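# Set link pins upright in chain joint, add cover

## Task

Position the connecting link so that its pins stick upward through the middle joint of the chain, and then seat the cover plate onto the two pins so it sits over both.

## Robot and tools

Robot: two arms, left_arm and right_arm, each with a two-finger gripper. Scene frame: origin at table-top height, halfway between the nominal arm bases; +x points out over the table, +z up, and left_arm is on the +y side (image sides may differ). Calibrated base poses: left_arm (-0.035, +0.316, +0.014) m, quat_wxyz (+1.000, 0, 0, -0.009); right_arm (-0.033, -0.263, +0.023) m, quat_wxyz (+1.000, 0, 0, +0.029). Fingers extend along the gripper's +z axis and close along its y axis. end_effector_position is the point between the finger pads, roughly 1 cm short of the tips. Reported hand poses can be off by a few cm, more when the arm reaches far.

Row format (used by execute_actions and move): 16 plain numbers, always both arms. First left_arm: x, y, z (metres, scene frame), qw, qx, qy, qz (orientation, w first, scene frame), opening; then the same eight for right_arm. Position and quaternion are an absolute pose to reach, not an offset. Opening is a gripper command from -1 (closed) to +1 (fully open, 0.093 m). To hold an idle arm still, resend the exact pose from the last result before it stopped, plus its wanted opening; resend the same quaternion every row to keep an orientation. A 0 opening is a real command, so resend the current one to leave a gripper alone.

execute_actions(actions, cameras): actions is a list of actions; each action is a list of up to 15 rows, each row held for one 1/30 s step; if fewer than 15 rows, the last row repeats for the remaining steps. An action is rejected for both arms if a target lies more than 0.6 m from that gripper's current position along any of the gripper's axes; a malformed action or a first action failing this rejects the whole call. An empty list just returns state and images. cameras: list of names (cam_high, cam_low, cam_left_wrist, cam_right_wrist); omitted/null/["all"] gives all, [] gives none, an unknown name voids the call.

move(target, speed, blend, opening_speed, blocking, cameras): drives each gripper in a straight line from its Hand target to the absolute pose in target, one row or a list of up to 15 rows (no 0.6 m limit). speed: m/s, 0.002 to 0.5, default 0.25; rotation limited to twice that in rad/s; one value or one per target. blend: metres of corner rounding per waypoint, default 0 (stop at each). opening_speed: rate of opening change per second on the -1..+1 scale, at least 0.2. blocking=false returns after about 0.5 s while the motion continues; a new move takes over from the running one. Motion is capped at 10 s. Paths ignore obstacles and the other arm; faster moves lag, stray and hit harder. Openings in later list entries are applied only once everything halts there. The result adds a move: line with an ending such as done, off_target, moving, held or fault; unnamed arms are done (within 10 mm and 2 degrees). limits=paced means the commanded pose was clipped; limits=held means a safety check withheld steps. done does not prove contact or grasp.

wait(seconds 0 to 10, cameras): let time pass holding last commands. stop(cameras): brake a running move. zoom_image(camera, region=[x0, y0, x1, y1]) in pixels of that camera's latest image, at most 504x504. read_manual(section="licences"): licence text only. finished_scene(scene): ends the current scene irreversibly; pass its number; the goal must hold with the robot let go.

Results: each arm's end_effector_position and end_effector_quat_wxyz (scene frame), Hand target (where the arm is actually being sent after each action, often short of your command; send the remainder next), Tool commands, grip_measured, Joint positions (last entry is the finger opening in metres, floored at zero), Joint velocities (within noise means still), Joint torques (joints 1 to 3 wrap past ±28 N m, sign flips). Each control step clips your command to 100 mm and 20 degrees from the measured pose. Friction and gravity can leave the hand low, short or tilted; small moves may fail or go sideways, so check position and orientation after each move and correct tilt.

Gripping: grip_measured is the finger motor on the opening scale; pads meet near -0.94, and each mm of object width adds about 0.0208; readings can sit up to 0.02 high. Commanding below the width reading squeezes harder (about 50 to 62 N per pad). Keep sending the closing number to keep holding. Occasionally a held part gets tugged or a loose one pushed.

Cameras: cam_high, cam_low, cam_left_wrist, cam_right_wrist, all 896x504; calibration (K, distortion, T_world_to_cam) is given, with small errors; wrist views may lag arm motion.

Avoid: dropping parts, releasing moving parts, slamming, hard hits or presses, gripper-to-gripper or arm-to-arm collisions (the clearance check does not guard grippers or wrist cameras), and anything falling or left off the table, which fails the task. Do not route a gripper close to its own base; go around it. Motors heat when holding loads, stretching out or pushing against unreachable poses: MOTOR HOT at 75 °C, a fold-away fault at 90 °C that disables that arm, and collapse at 100 °C.

Each tool is called after "Request:" by a JSON object that holds its "op" and its "data", one argument or row to a line.

## Session

Request:
{"op": "execute_actions", "data": {
  "actions": []
}}

Scene clock: 0.00 s.
left_arm: end_effector_position=(+0.3691, +0.3034, +0.1297) grip_measured=+1.000 end_effector_quat_wxyz=(+0.587, +0.018, +0.809, +0.031) | right_arm: end_effector_position=(+0.3559, -0.2937, +0.1183) grip_measured=+1.000 end_effector_quat_wxyz=(+0.588, +0.091, +0.803, -0.018)
Joint positions: left_arm=[-0.054 1.512 0.439 0.758 -0.097 0.043 0.093] | right_arm=[-0.091 1.559 0.353 0.892 0.106 0.117 0.093]
Joint velocities: within noise
Joint torques (N m): no reading
Motor temperatures (°C): left_arm=[27 32 39 28 29 28 28] | right_arm=[27 29 34 41 26 27 29]
Heat: left arm: 39 °C; right arm: 41 °C.
Hand target: left_arm +0.3717, +0.3032, +0.1368; +0.595, +0.017, +0.803, +0.030 | right_arm +0.3570, -0.2937, +0.1204; +0.590, +0.091, +0.802, -0.018
Tool commands: left_gripper/opening=+1.0 right_gripper/opening=+1.0
camera_calibration:
cam_left_wrist: T_world_to_cam=[[-0.00208364, -0.995915, -0.0902733, 0.31558], [-0.690729, 0.0667112, -0.72003, 0.368604], [0.72311, 0.0608541, -0.688047, -0.120624], [0, 0, 0, 1]] pos_world=[0.342488, 0.297041, 0.2109]
cam_right_wrist: T_world_to_cam=[[-0.161802, -0.985515, -0.0507939, -0.228113], [-0.702732, 0.151206, -0.695201, 0.41119], [0.692812, -0.0767906, -0.717018, -0.099574], [0, 0, 0, 1]] pos_world=[0.321033, -0.29463, 0.202877]

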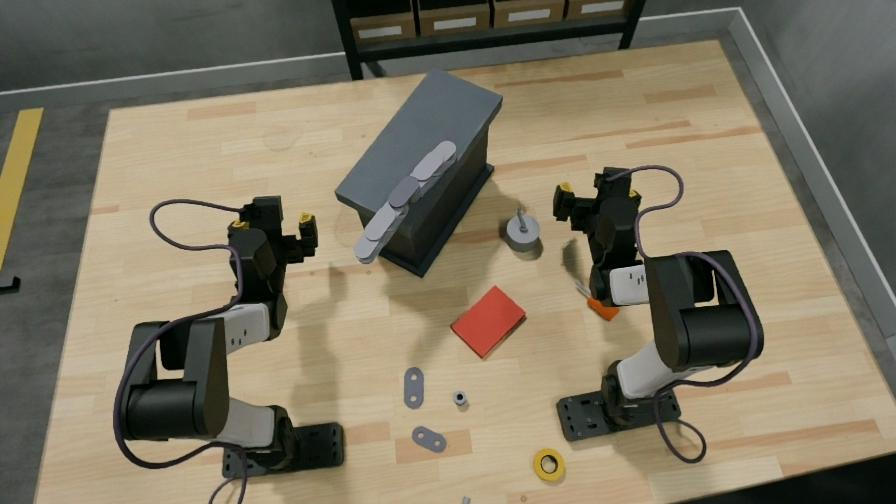

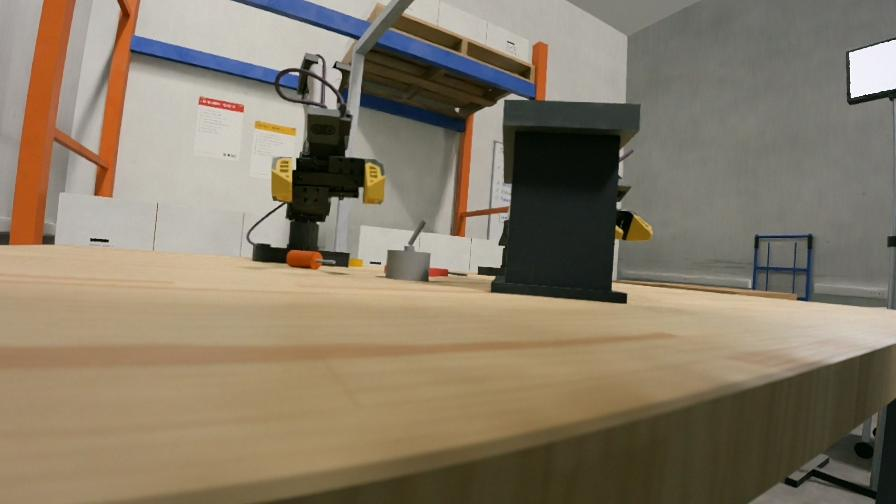

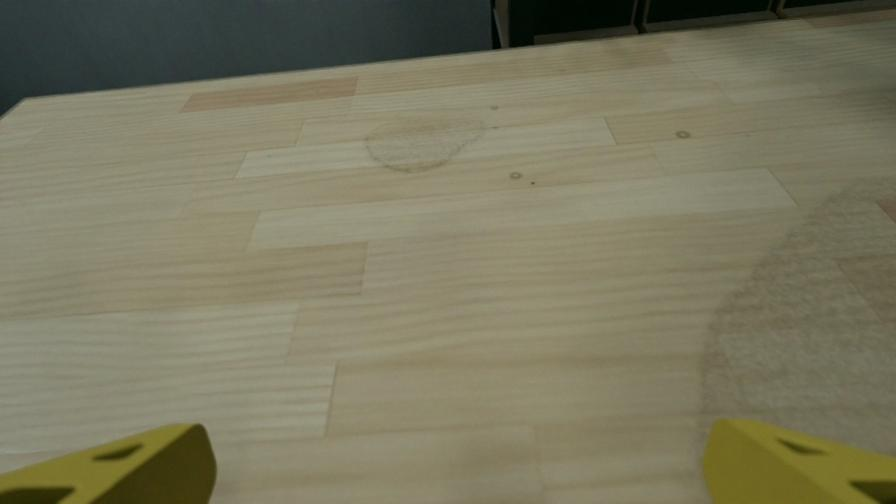

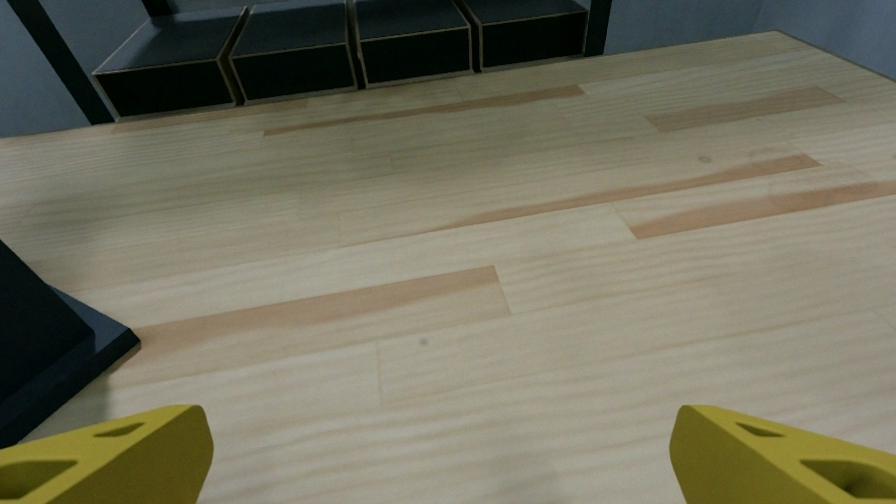

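Request:
{"op": "zoom_image", "data": {
  "camera": "cam_high",
  "region": [330, 60, 510, 280]
}}

Request:
{"op": "zoom_image", "data": {
  "camera": "cam_high",
  "region": [380, 280, 600, 504]
}}

Request:
{"op": "zoom_image", "data": {
  "camera": "cam_low",
  "region": [480, 80, 680, 320]
}}

Scaled by 2.291 from the camera's 896x504 image, which has a finer 1280x720 frame.

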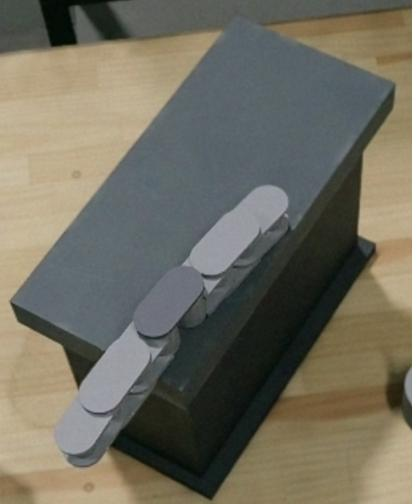

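Scaled by 2.250 from the camera's 896x504 image, which has a finer 1280x720 frame.

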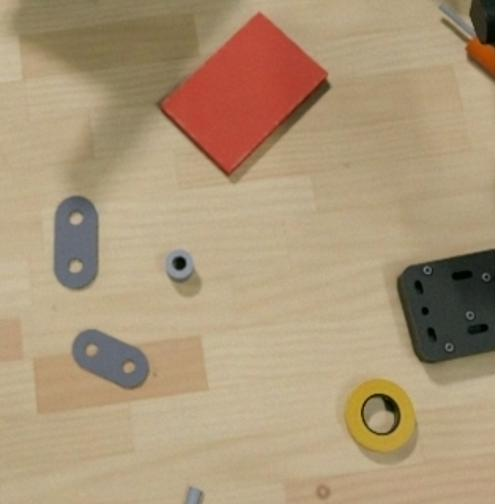

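Scaled by 2.100 from the camera's 896x504 image, which has a finer 1280x720 frame.

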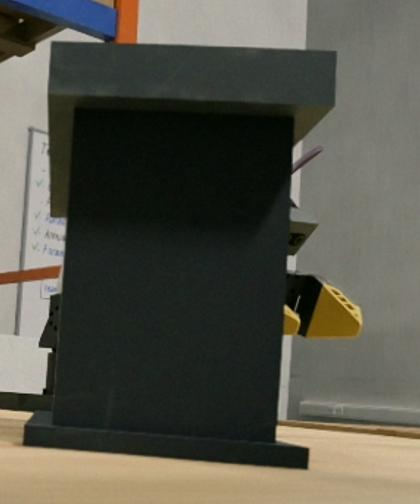

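Request:
{"op": "move", "data": {
  "target": [
    [0.33,0.26,0.30,0.3420,0.0300,0.9392,-0.0100,1,0.28,-0.27,0.18,0.6,0.0,0.8,0.0,0.4],
    [0.265,0.08,0.39,0.3234,0.3059,0.8885,-0.1113,1,0.25,-0.27,0.18,0.6,0.0,0.8,0.0,0.4]
  ],
  "speed": 0.2,
  "blend": 0.03
}}

Scene clock: 237.87 s.
left_arm: end_effector_position=(+0.2668, +0.0832, +0.3860) grip_measured=+1.000 end_effector_quat_wxyz=(+0.322, +0.299, +0.892, -0.105) | right_arm: end_effector_position=(+0.2529, -0.2696, +0.1892) grip_measured=+0.402 end_effector_quat_wxyz=(+0.609, +0.002, +0.793, +0.000)
Joint positions: left_arm=[-0.647 1.7 2.277 -1.457 -0.017 -0.012 0.093] | right_arm=[-0.105 0.6 0.226 0.114 -0.042 -0.008 0.065]
Joint velocities: within noise
Joint torques (N m): left_arm=[-0.68 -5.53 7.82 1.39 0.23 0.09] | right_arm=[-0.92 -0.94 7.57 2.42 0.01 0.02]
Motor temperatures (°C): left_arm=[27 35 45 43 29 28 27] | right_arm=[27 33 38 51 26 27 29]
Heat: left arm: 45 °C; right arm: 51 °C.
Hand target: left_arm +0.2650, +0.0801, +0.3899; +0.324, +0.306, +0.888, -0.111 | right_arm +0.2502, -0.2699, +0.1800; +0.600, +0.000, +0.800, +0.000
Off the commanded pose: left_arm 0.005 m, 1 deg | right_arm 0.010 m, 1 deg.
move: done
camera_calibration:
cam_left_wrist: T_world_to_cam=[[-0.615106, -0.78827, -0.0166173, 0.237122], [-0.76303, 0.600454, -0.239251, 0.286453], [0.198572, -0.134485, -0.970816, 0.40852], [0, 0, 0, 1]] pos_world=[0.283307, 0.0698541, 0.469072]
cam_right_wrist: T_world_to_cam=[[0.00118596, -0.999685, 0.0250752, -0.276769], [-0.680805, -0.0191738, -0.732214, 0.339989], [0.732464, -0.0162029, -0.680613, 0.0238764], [0, 0, 0, 1]] pos_world=[0.214306, -0.269776, 0.272136]

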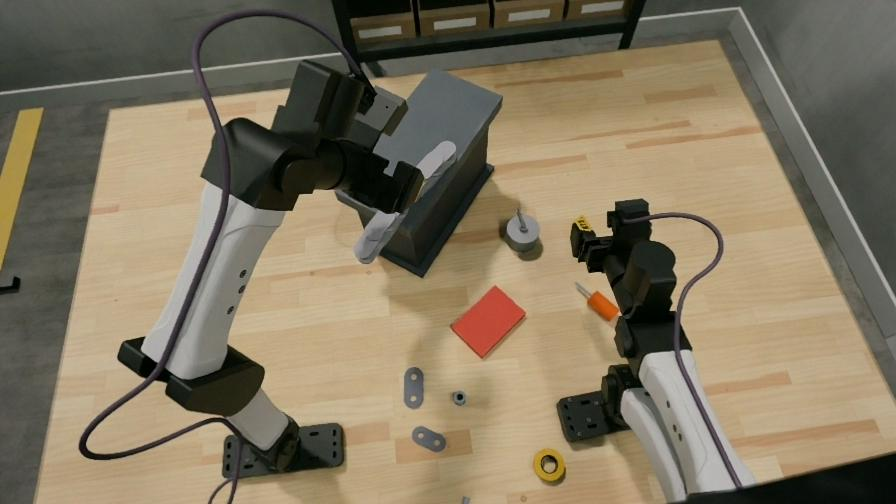

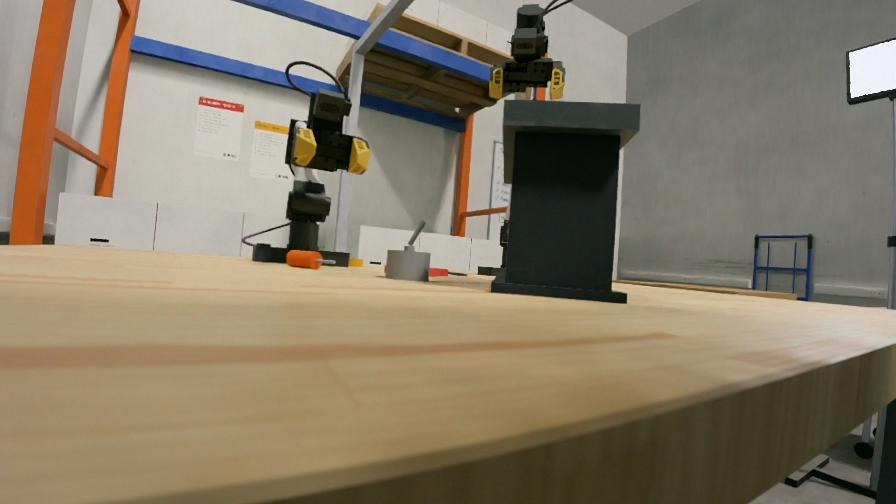

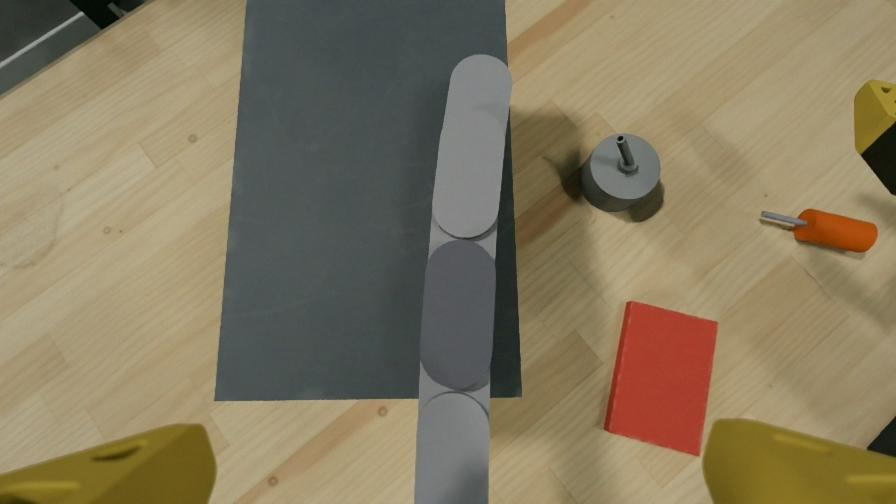

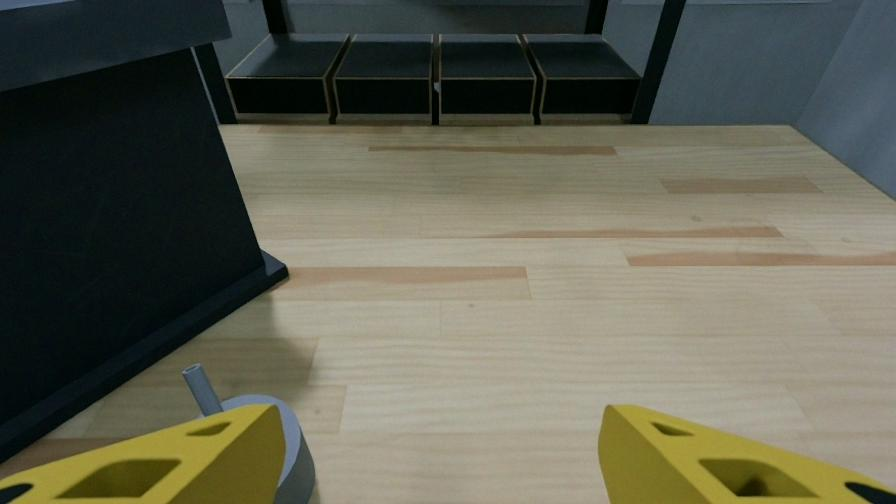

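Request:
{"op": "execute_actions", "data": {
  "actions": []
}}

Scene clock: 281.93 s.
left_arm: end_effector_position=(+0.2666, +0.0834, +0.3860) grip_measured=+1.000 end_effector_quat_wxyz=(+0.321, +0.299, +0.893, -0.104) | right_arm: end_effector_position=(+0.2529, -0.2696, +0.1891) grip_measured=+0.402 end_effector_quat_wxyz=(+0.609, +0.002, +0.793, +0.000)
Joint positions: left_arm=[-0.647 1.7 2.277 -1.458 -0.017 -0.012 0.093] | right_arm=[-0.106 0.6 0.226 0.113 -0.043 -0.009 0.065]
Joint velocities: within noise
Joint torques (N m): left_arm=[-0.65 -5.57 7.79 1.41 0.23 0.09] | right_arm=[-0.8 -1.09 7.46 2.42 -0.03 0.05]
Motor temperatures (°C): left_arm=[27 35 46 41 29 28 27] | right_arm=[27 31 39 51 26 27 29]
Heat: left arm: 46 °C; right arm: 51 °C.
Hand target: left_arm +0.2650, +0.0801, +0.3899; +0.324, +0.306, +0.888, -0.111 | right_arm +0.2502, -0.2700, +0.1800; +0.600, +0.000, +0.800, +0.000
Tool commands: left_gripper/opening=+1.0 right_gripper/opening=+0.4
Off the commanded pose: left_arm 0.005 m, 1 deg | right_arm 0.010 m, 1 deg.
camera_calibration:
cam_left_wrist: T_world_to_cam=[[-0.615345, -0.788077, -0.0168612, 0.237264], [-0.762962, 0.600837, -0.238503, 0.285896], [0.19809, -0.133897, -0.970995, 0.40867], [0, 0, 0, 1]] pos_world=[0.283173, 0.0699252, 0.469004]
cam_right_wrist: T_world_to_cam=[[0.00128089, -0.999678, 0.0253269, -0.276879], [-0.68108, -0.0194167, -0.731952, 0.33984], [0.732208, -0.0163121, -0.680885, 0.0239616], [0, 0, 0, 1]] pos_world=[0.214268, -0.2698, 0.272074]

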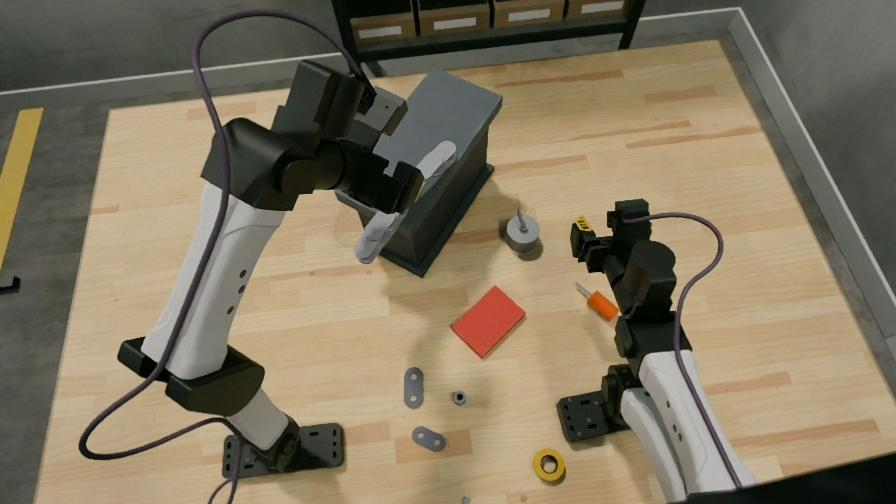

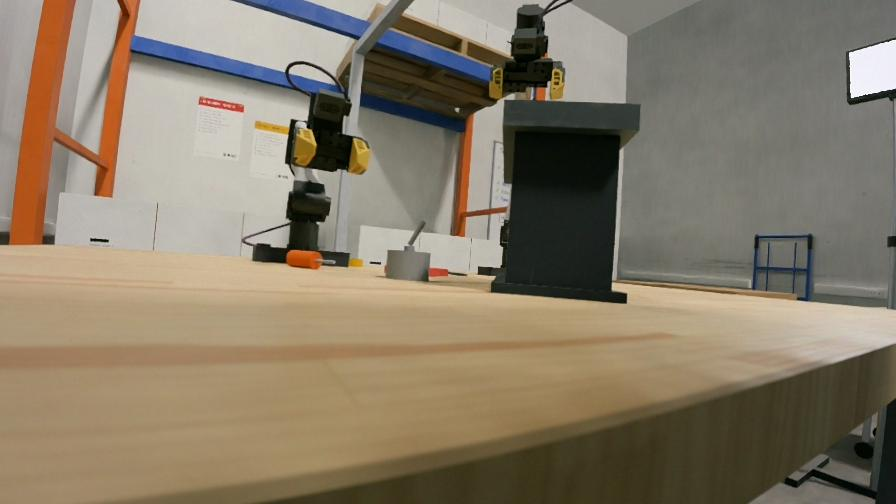

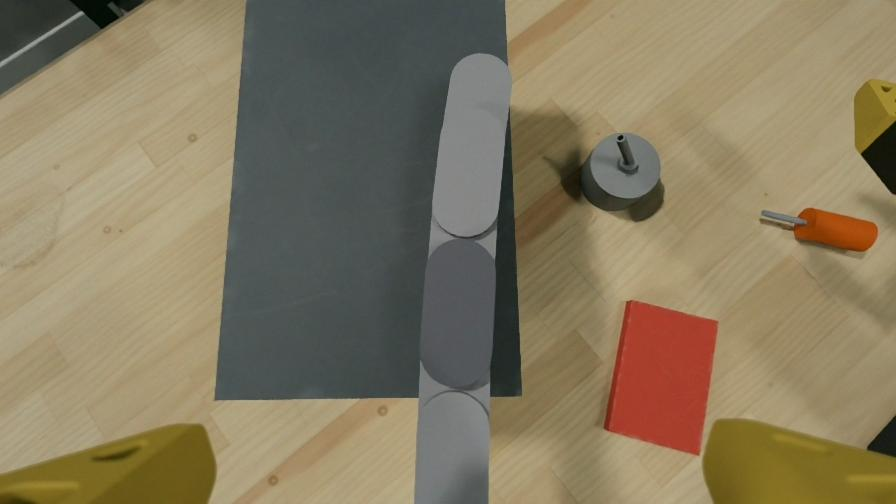

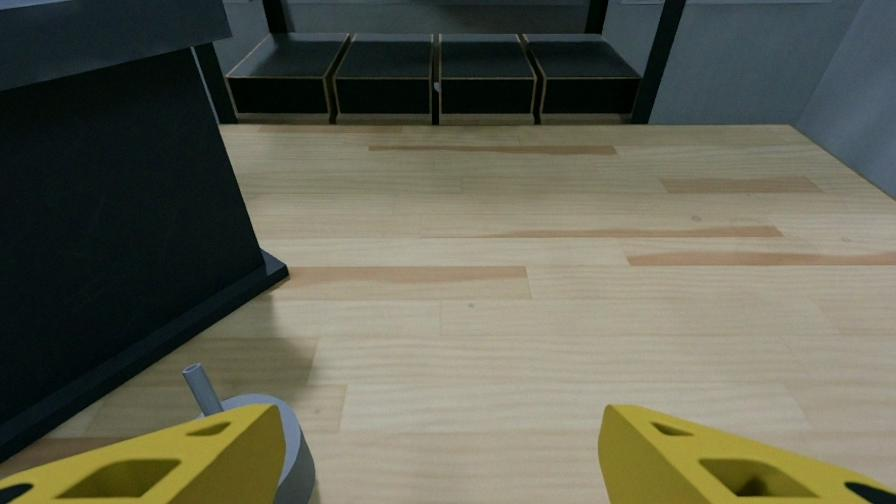

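Request:
{"op": "move", "data": {
  "target": [0.300,0.057,0.312,0.3204,0.3291,0.8802,-0.1198,1,0.25,-0.27,0.18,0.6,0.0,0.8,0.0,0.4],
  "speed": 0.12
}}

Scene clock: 326.80 s.
left_arm: end_effector_position=(+0.3020, +0.0552, +0.3014) grip_measured=+1.000 end_effector_quat_wxyz=(+0.306, +0.327, +0.887, -0.111) | right_arm: end_effector_position=(+0.2529, -0.2696, +0.1890) grip_measured=+0.402 end_effector_quat_wxyz=(+0.609, +0.002, +0.793, +0.000)
Joint positions: left_arm=[-0.628 1.672 1.85 -1.086 0.034 0.05 0.093] | right_arm=[-0.106 0.6 0.226 0.113 -0.043 -0.009 0.065]
Joint velocities: within noise
Joint torques (N m): left_arm=[0.32 -9.22 6.5 1.55 0.27 0.09] | right_arm=[-0.76 -0.99 7.5 2.43 -0.01 0.06]
Motor temperatures (°C): left_arm=[27 35 47 40 29 28 27] | right_arm=[27 30 39 52 26 27 29]
Heat: left arm: 47 °C; right arm: 52 °C.
Hand target: left_arm +0.3000, +0.0571, +0.3119; +0.320, +0.329, +0.880, -0.119 | right_arm +0.2502, -0.2700, +0.1800; +0.600, +0.000, +0.800, +0.000
Off the commanded pose: left_arm 0.011 m, 2 deg | right_arm 0.009 m, 1 deg.
move: off_target (left_arm)
camera_calibration:
cam_left_wrist: T_world_to_cam=[[-0.663001, -0.748472, -0.0147905, 0.246972], [-0.729265, 0.650198, -0.213107, 0.289125], [0.169121, -0.130504, -0.976917, 0.326113], [0, 0, 0, 1]] pos_world=[0.319439, 0.0394218, 0.383853]
cam_right_wrist: T_world_to_cam=[[0.00129053, -0.999679, 0.0253084, -0.276874], [-0.681358, -0.0194035, -0.731693, 0.339783], [0.731949, -0.0162998, -0.681165, 0.02404], [0, 0, 0, 1]] pos_world=[0.214275, -0.269801, 0.271999]

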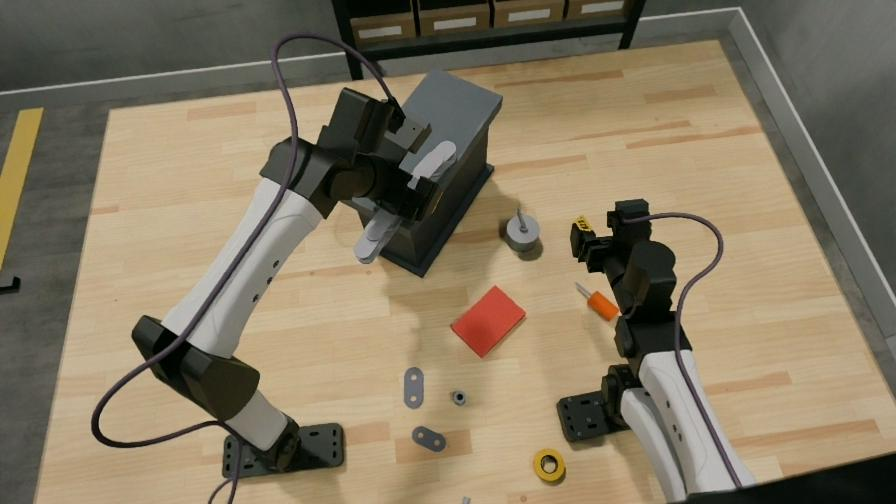

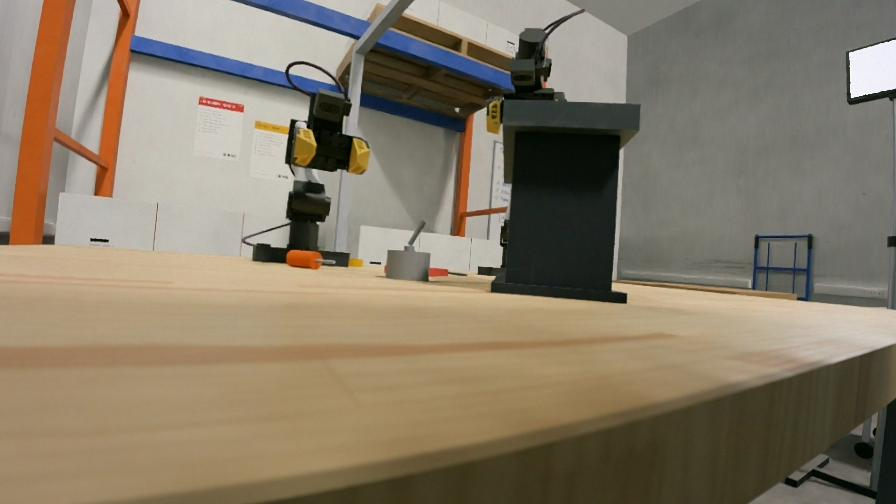

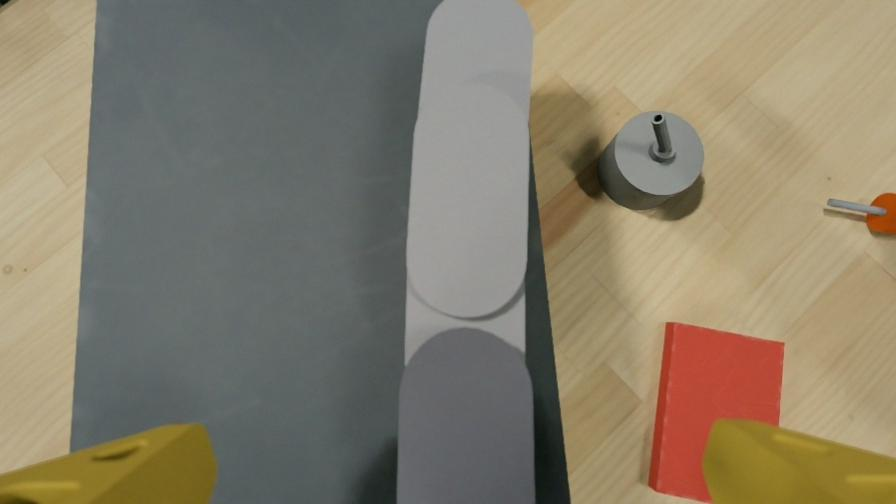

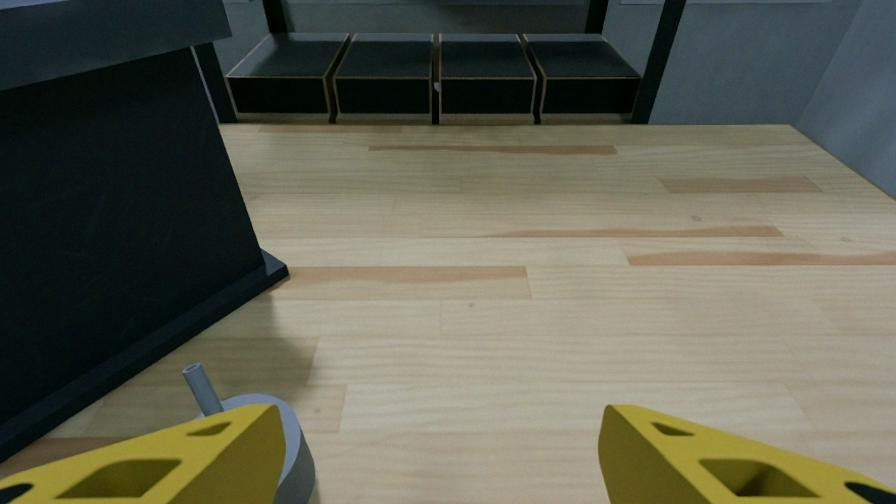

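Request:
{"op": "move", "data": {
  "target": [0.298,0.057,0.262,0.3204,0.3291,0.8802,-0.1198,1,0.25,-0.27,0.18,0.6,0.0,0.8,0.0,0.4],
  "speed": 0.06,
  "cameras": ["cam_left_wrist"]
}}

Request:
{"op": "wait", "data": {
  "seconds": 0.1
}}

Scene clock: 343.17 s.
left_arm: end_effector_position=(+0.2997, +0.0567, +0.2528) grip_measured=+1.000 end_effector_quat_wxyz=(+0.307, +0.328, +0.886, -0.112) | right_arm: end_effector_position=(+0.2529, -0.2696, +0.1890) grip_measured=+0.402 end_effector_quat_wxyz=(+0.609, +0.002, +0.793, +0.000)
Joint positions: left_arm=[-0.628 1.597 1.565 -0.873 0.035 0.051 0.093] | right_arm=[-0.106 0.6 0.226 0.113 -0.043 -0.009 0.065]
Joint velocities: within noise
Joint torques (N m): left_arm=[-0.09 -8.85 6.91 1.56 0.24 0.08] | right_arm=[-0.85 -1.22 7.42 2.44 -0.01 0.07]
Motor temperatures (°C): left_arm=[27 39 47 40 29 28 27] | right_arm=[27 30 39 52 26 27 29]
Heat: left arm: 47 °C; right arm: 52 °C.
Hand target: left_arm +0.2980, +0.0571, +0.2620; +0.320, +0.329, +0.880, -0.120 | right_arm +0.2502, -0.2700, +0.1800; +0.600, +0.000, +0.800, +0.000
Off the commanded pose: left_arm 0.009 m, 2 deg | right_arm 0.009 m, 1 deg.
move: done
camera_calibration:
cam_left_wrist: T_world_to_cam=[[-0.66354, -0.747996, -0.0147021, 0.246018], [-0.72822, 0.650252, -0.216491, 0.276646], [0.171495, -0.132944, -0.976174, 0.27848], [0, 0, 0, 1]] pos_world=[0.316944, 0.0411533, 0.335353]
Images, in order (width x height): cam_left_wrist 896x504.

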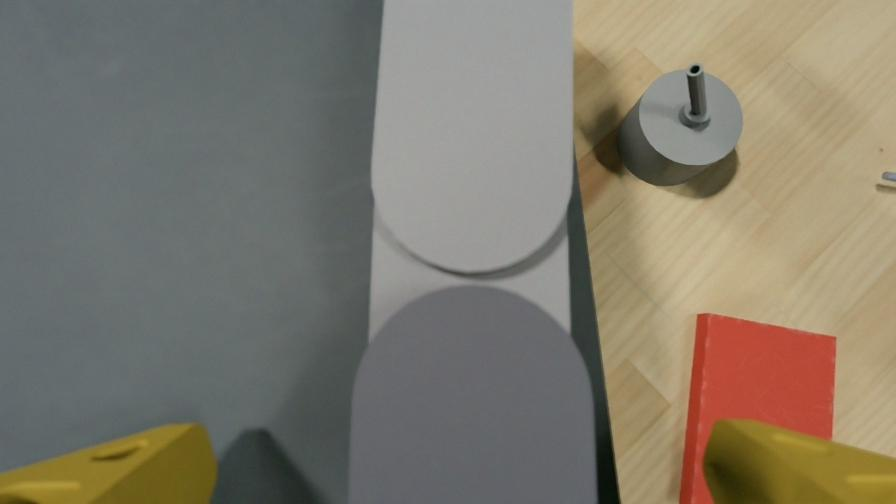

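Scene clock: 343.27 s.
left_arm: end_effector_position=(+0.2997, +0.0567, +0.2528) grip_measured=+1.000 end_effector_quat_wxyz=(+0.307, +0.328, +0.886, -0.112) | right_arm: end_effector_position=(+0.2529, -0.2696, +0.1890) grip_measured=+0.402 end_effector_quat_wxyz=(+0.609, +0.002, +0.793, +0.000)
Joint positions: left_arm=[-0.628 1.597 1.565 -0.873 0.035 0.051 0.093] | right_arm=[-0.106 0.6 0.226 0.113 -0.043 -0.009 0.065]
Joint velocities: within noise
Joint torques (N m): left_arm=[-0.03 -8.77 6.94 1.56 0.24 0.06] | right_arm=[-0.81 -1.17 7.53 2.4 -0.01 0.05]
Motor temperatures (°C): left_arm=[27 39 47 40 29 28 27] | right_arm=[27 30 39 52 26 27 29]
Heat: left arm: 47 °C; right arm: 52 °C.
Hand target: left_arm +0.2980, +0.0571, +0.2620; +0.320, +0.329, +0.880, -0.120 | right_arm +0.2502, -0.2700, +0.1800; +0.600, +0.000, +0.800, +0.000
Tool commands: left_gripper/opening=+1.0 right_gripper/opening=+0.4
Off the commanded pose: left_arm 0.009 m, 2 deg | right_arm 0.009 m, 1 deg.
wait: 0.10 s; no rest
camera_calibration:
cam_left_wrist: T_world_to_cam=[[-0.66354, -0.747996, -0.0147021, 0.246018], [-0.72822, 0.650252, -0.216491, 0.276646], [0.171495, -0.132944, -0.976174, 0.27848], [0, 0, 0, 1]] pos_world=[0.316944, 0.0411533, 0.335353]
cam_right_wrist: T_world_to_cam=[[0.00129053, -0.999679, 0.0253084, -0.276874], [-0.681358, -0.0194035, -0.731693, 0.339783], [0.731949, -0.0162998, -0.681165, 0.02404], [0, 0, 0, 1]] pos_world=[0.214275, -0.269801, 0.271999]

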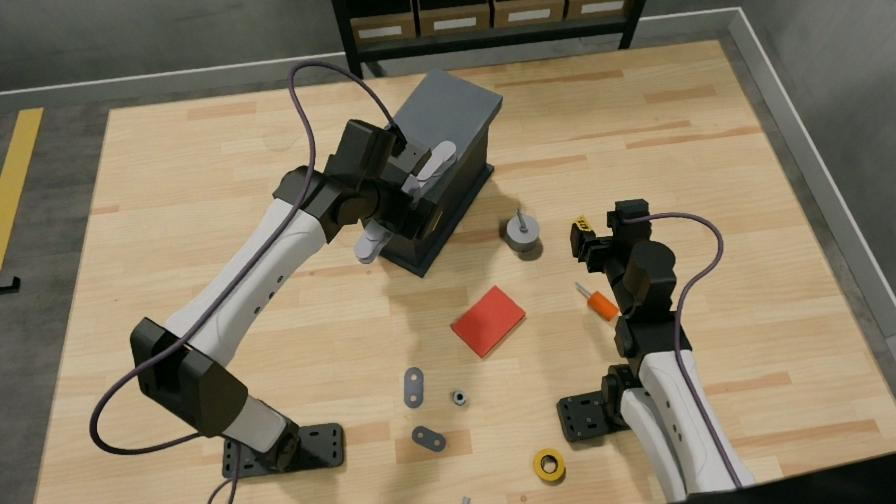

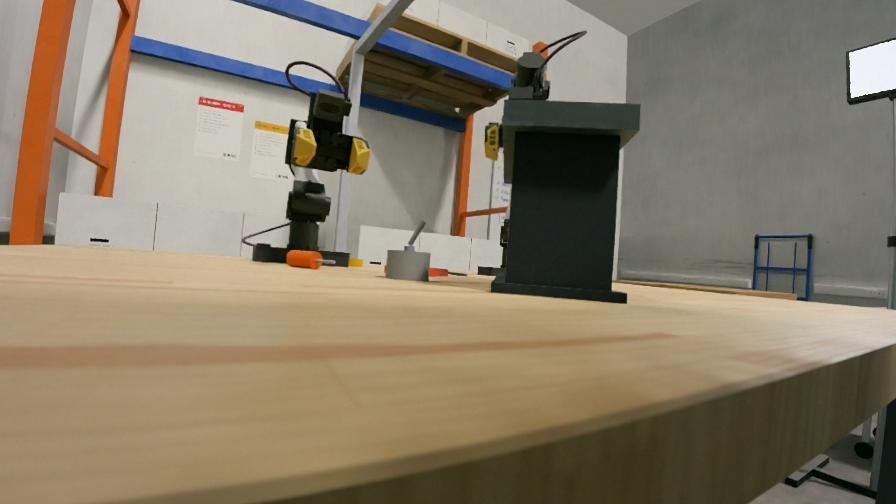

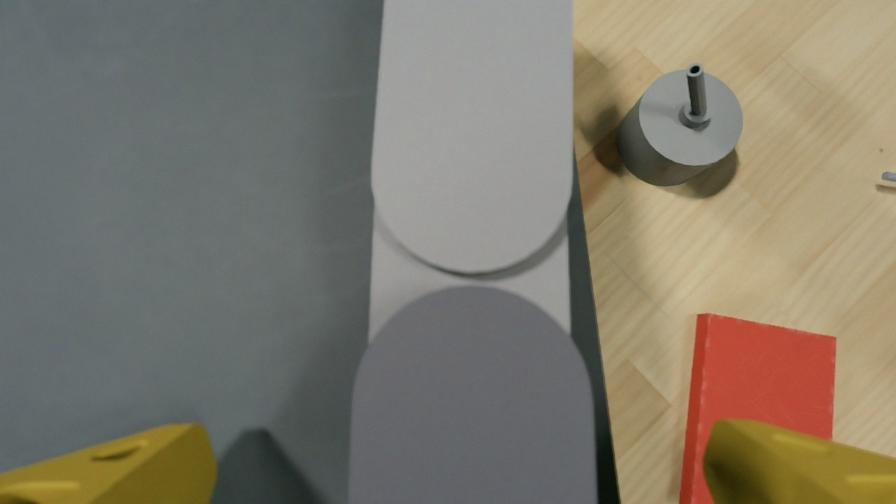

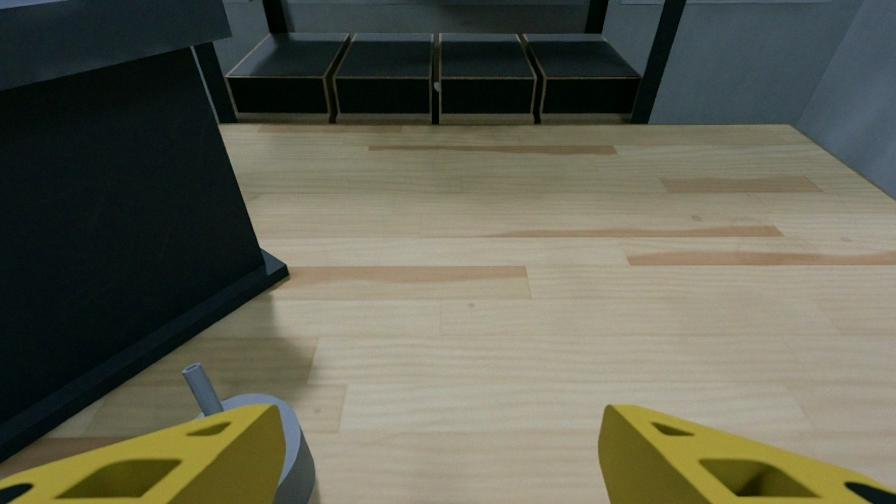

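Request:
{"op": "move", "data": {
  "target": [0.298,0.057,0.262,0.3204,0.3291,0.8802,-0.1198,-0.8,0.25,-0.27,0.18,0.6,0.0,0.8,0.0,0.4],
  "speed": 0.06,
  "opening_speed": 0.8,
  "cameras": ["cam_high","cam_left_wrist"]
}}

Scene clock: 352.70 s.
left_arm: end_effector_position=(+0.2998, +0.0564, +0.2530) grip_measured=-0.521 end_effector_quat_wxyz=(+0.308, +0.328, +0.886, -0.112) | right_arm: end_effector_position=(+0.2529, -0.2696, +0.1890) grip_measured=+0.402 end_effector_quat_wxyz=(+0.609, +0.002, +0.793, +0.000)
Joint positions: left_arm=[-0.628 1.597 1.565 -0.872 0.036 0.051 0.02] | right_arm=[-0.106 0.6 0.226 0.113 -0.043 -0.009 0.065]
Joint velocities: within noise
Joint torques (N m): left_arm=[-0.03 -8.73 6.84 1.54 0.22 0.05] | right_arm=[-0.98 -1.17 7.53 2.46 -0.02 0.05]
Motor temperatures (°C): left_arm=[27 40 46 40 29 28 27] | right_arm=[27 30 39 52 26 27 29]
Heat: left arm: 46 °C; right arm: 52 °C.
Hand target: left_arm +0.2980, +0.0571, +0.2620; +0.320, +0.329, +0.880, -0.120 | right_arm +0.2502, -0.2700, +0.1800; +0.600, +0.000, +0.800, +0.000
Off the commanded pose: left_arm 0.009 m, 2 deg | right_arm 0.009 m, 1 deg.
move: done
camera_calibration:
cam_left_wrist: T_world_to_cam=[[-0.664064, -0.747547, -0.013898, 0.245774], [-0.727679, 0.650461, -0.217678, 0.277034], [0.171765, -0.134439, -0.975922, 0.278545], [0, 0, 0, 1]] pos_world=[0.316957, 0.0409748, 0.335558]
Images, in order (width x height): cam_high 896x504, cam_left_wrist 896x504.

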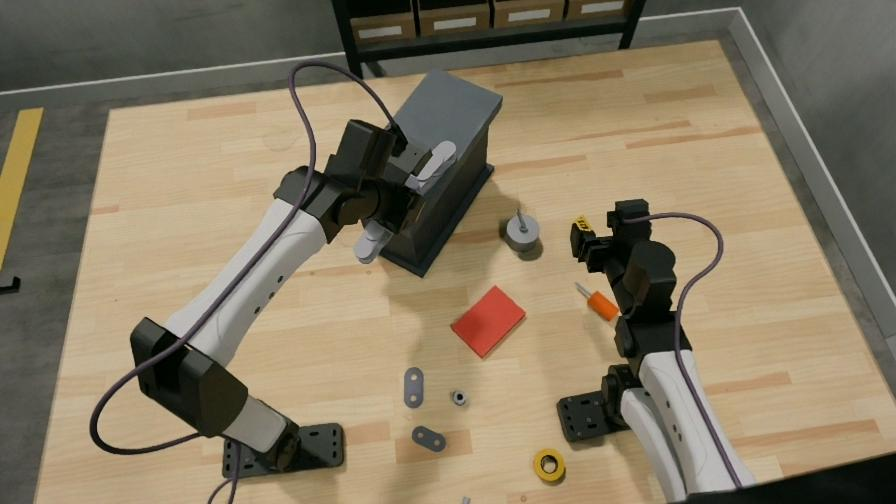

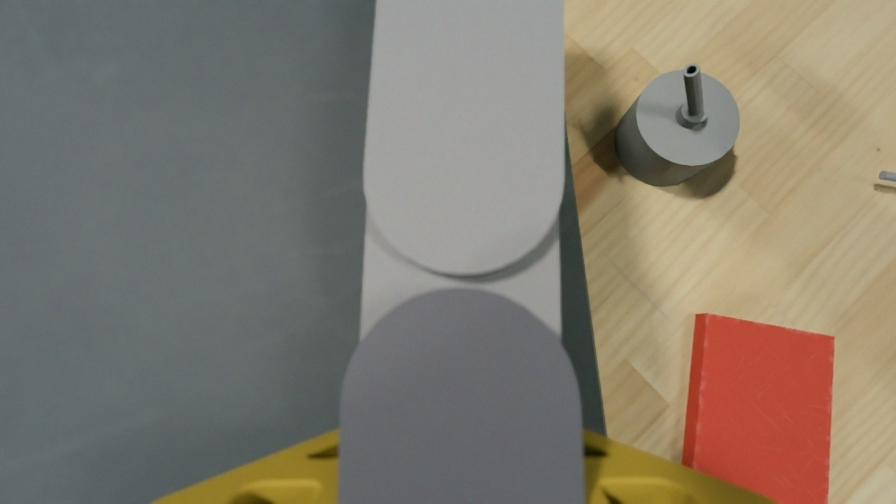

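Request:
{"op": "move", "data": {
  "target": [0.367,0.018,0.266,0.3204,0.3291,0.8802,-0.1198,-0.8,0.25,-0.27,0.18,0.6,0.0,0.8,0.0,0.4],
  "speed": 0.04,
  "cameras": ["cam_high","cam_left_wrist"]
}}

Scene clock: 367.67 s.
left_arm: end_effector_position=(+0.3609, +0.0238, +0.2549) grip_measured=-0.521 end_effector_quat_wxyz=(+0.305, +0.325, +0.889, -0.108) | right_arm: end_effector_position=(+0.2529, -0.2696, +0.1890) grip_measured=+0.402 end_effector_quat_wxyz=(+0.609, +0.002, +0.793, +0.000)
Joint positions: left_arm=[-0.603 1.883 1.917 -0.947 0.043 0.067 0.02] | right_arm=[-0.106 0.6 0.226 0.113 -0.043 -0.009 0.065]
Joint velocities: within noise
Joint torques (N m): left_arm=[0.1 -8.2 10.44 1.59 0.32 0.11] | right_arm=[-0.9 -1.09 7.42 2.49 -0.06 0.03]
Motor temperatures (°C): left_arm=[27 40 46 41 29 28 27] | right_arm=[27 30 39 52 26 27 29]
Heat: left arm: 46 °C; right arm: 52 °C.
Hand target: left_arm +0.3667, +0.0184, +0.2660; +0.321, +0.329, +0.880, -0.119 | right_arm +0.2502, -0.2700, +0.1800; +0.600, +0.000, +0.800, +0.000
Off the commanded pose: left_arm 0.014 m, 2 deg | right_arm 0.009 m, 1 deg.
move: off_target (left_arm)
camera_calibration:
cam_left_wrist: T_world_to_cam=[[-0.658529, -0.752358, -0.0172365, 0.260962], [-0.733602, 0.646883, -0.208254, 0.342974], [0.167831, -0.124496, -0.977923, 0.267225], [0, 0, 0, 1]] pos_world=[0.378609, 0.00774127, 0.337249]
Images, in order (width x height): cam_high 896x504, cam_left_wrist 896x504.

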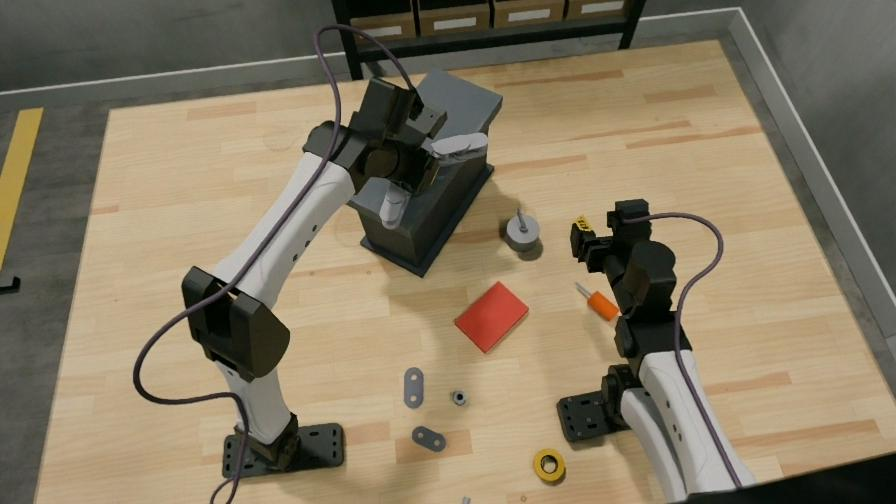

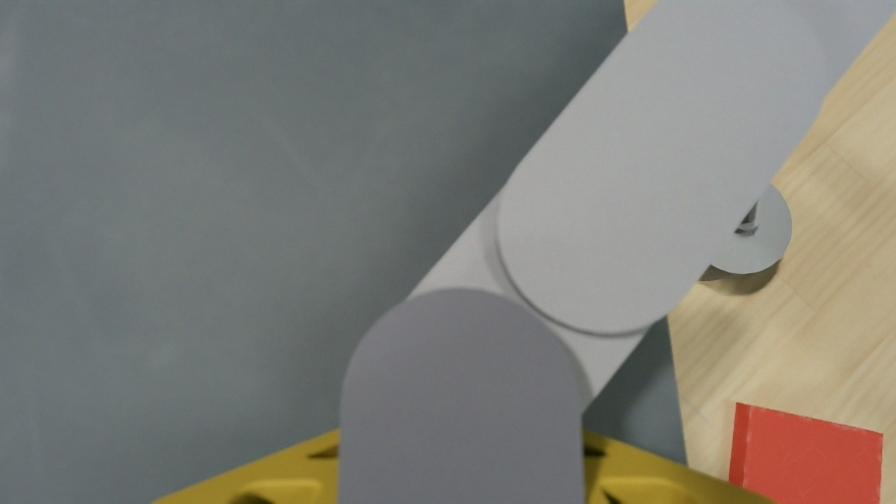

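Request:
{"op": "move", "data": {
  "target": [
    [0.389,0.046,0.266,0.3204,0.3291,0.8802,-0.1198,-0.8,0.25,-0.27,0.18,0.6,0.0,0.8,0.0,0.4],
    [0.397,0.04,0.266,0.3204,0.3291,0.8802,-0.1198,-0.8,0.25,-0.27,0.18,0.6,0.0,0.8,0.0,0.4]
  ],
  "speed": 0.04,
  "blend": 0.01,
  "cameras": ["cam_high","cam_left_wrist"]
}}

Scene clock: 380.17 s.
left_arm: end_effector_position=(+0.3879, +0.0409, +0.2554) grip_measured=-0.521 end_effector_quat_wxyz=(+0.302, +0.330, +0.887, -0.117) | right_arm: end_effector_position=(+0.2529, -0.2696, +0.1890) grip_measured=+0.402 end_effector_quat_wxyz=(+0.609, +0.002, +0.793, +0.000)
Joint positions: left_arm=[-0.521 1.946 2.005 -0.979 0.115 0.136 0.02] | right_arm=[-0.106 0.6 0.226 0.113 -0.043 -0.009 0.065]
Joint velocities: within noise
Joint torques (N m): left_arm=[0.51 -8.68 10.04 1.55 0.21 0.09] | right_arm=[-0.95 -1.13 7.25 2.47 -0.03 0.01]
Motor temperatures (°C): left_arm=[27 41 50 40 29 28 28] | right_arm=[27 30 40 52 26 27 29]
Heat: left arm: 50 °C; right arm: 52 °C.
Hand target: left_arm +0.3966, +0.0404, +0.2661; +0.321, +0.329, +0.880, -0.120 | right_arm +0.2502, -0.2700, +0.1801; +0.600, +0.000, +0.800, +0.000
Off the commanded pose: left_arm 0.014 m, 2 deg | right_arm 0.009 m, 1 deg.
move: off_target (left_arm); blend cut to 0.005 m at target 1
camera_calibration:
cam_left_wrist: T_world_to_cam=[[-0.670571, -0.741842, -0.00229307, 0.292075], [-0.724941, 0.655944, -0.210236, 0.348598], [0.157466, -0.139316, -0.977648, 0.269868], [0, 0, 0, 1]] pos_world=[0.406075, 0.0256094, 0.337793]
Images, in order (width x height): cam_high 896x504, cam_left_wrist 896x504.

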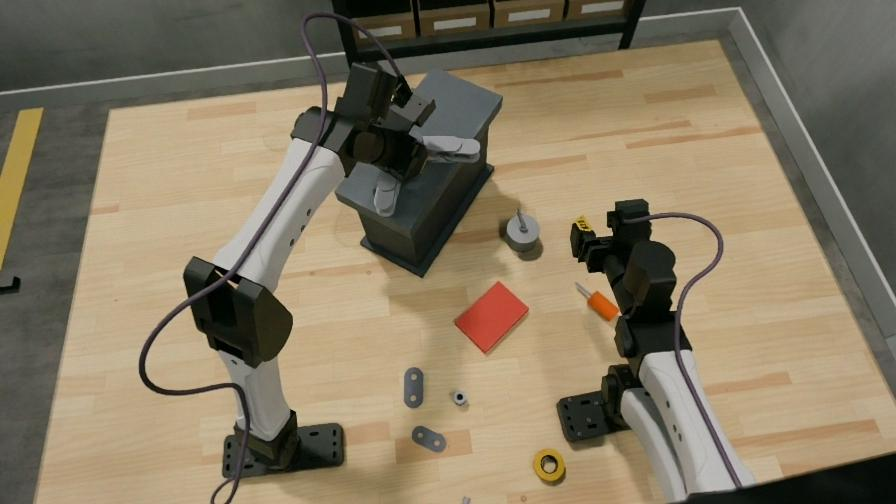

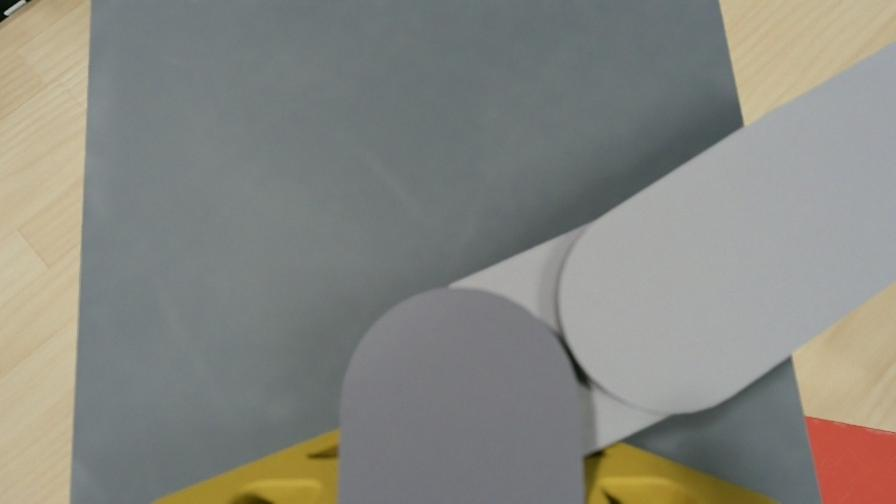

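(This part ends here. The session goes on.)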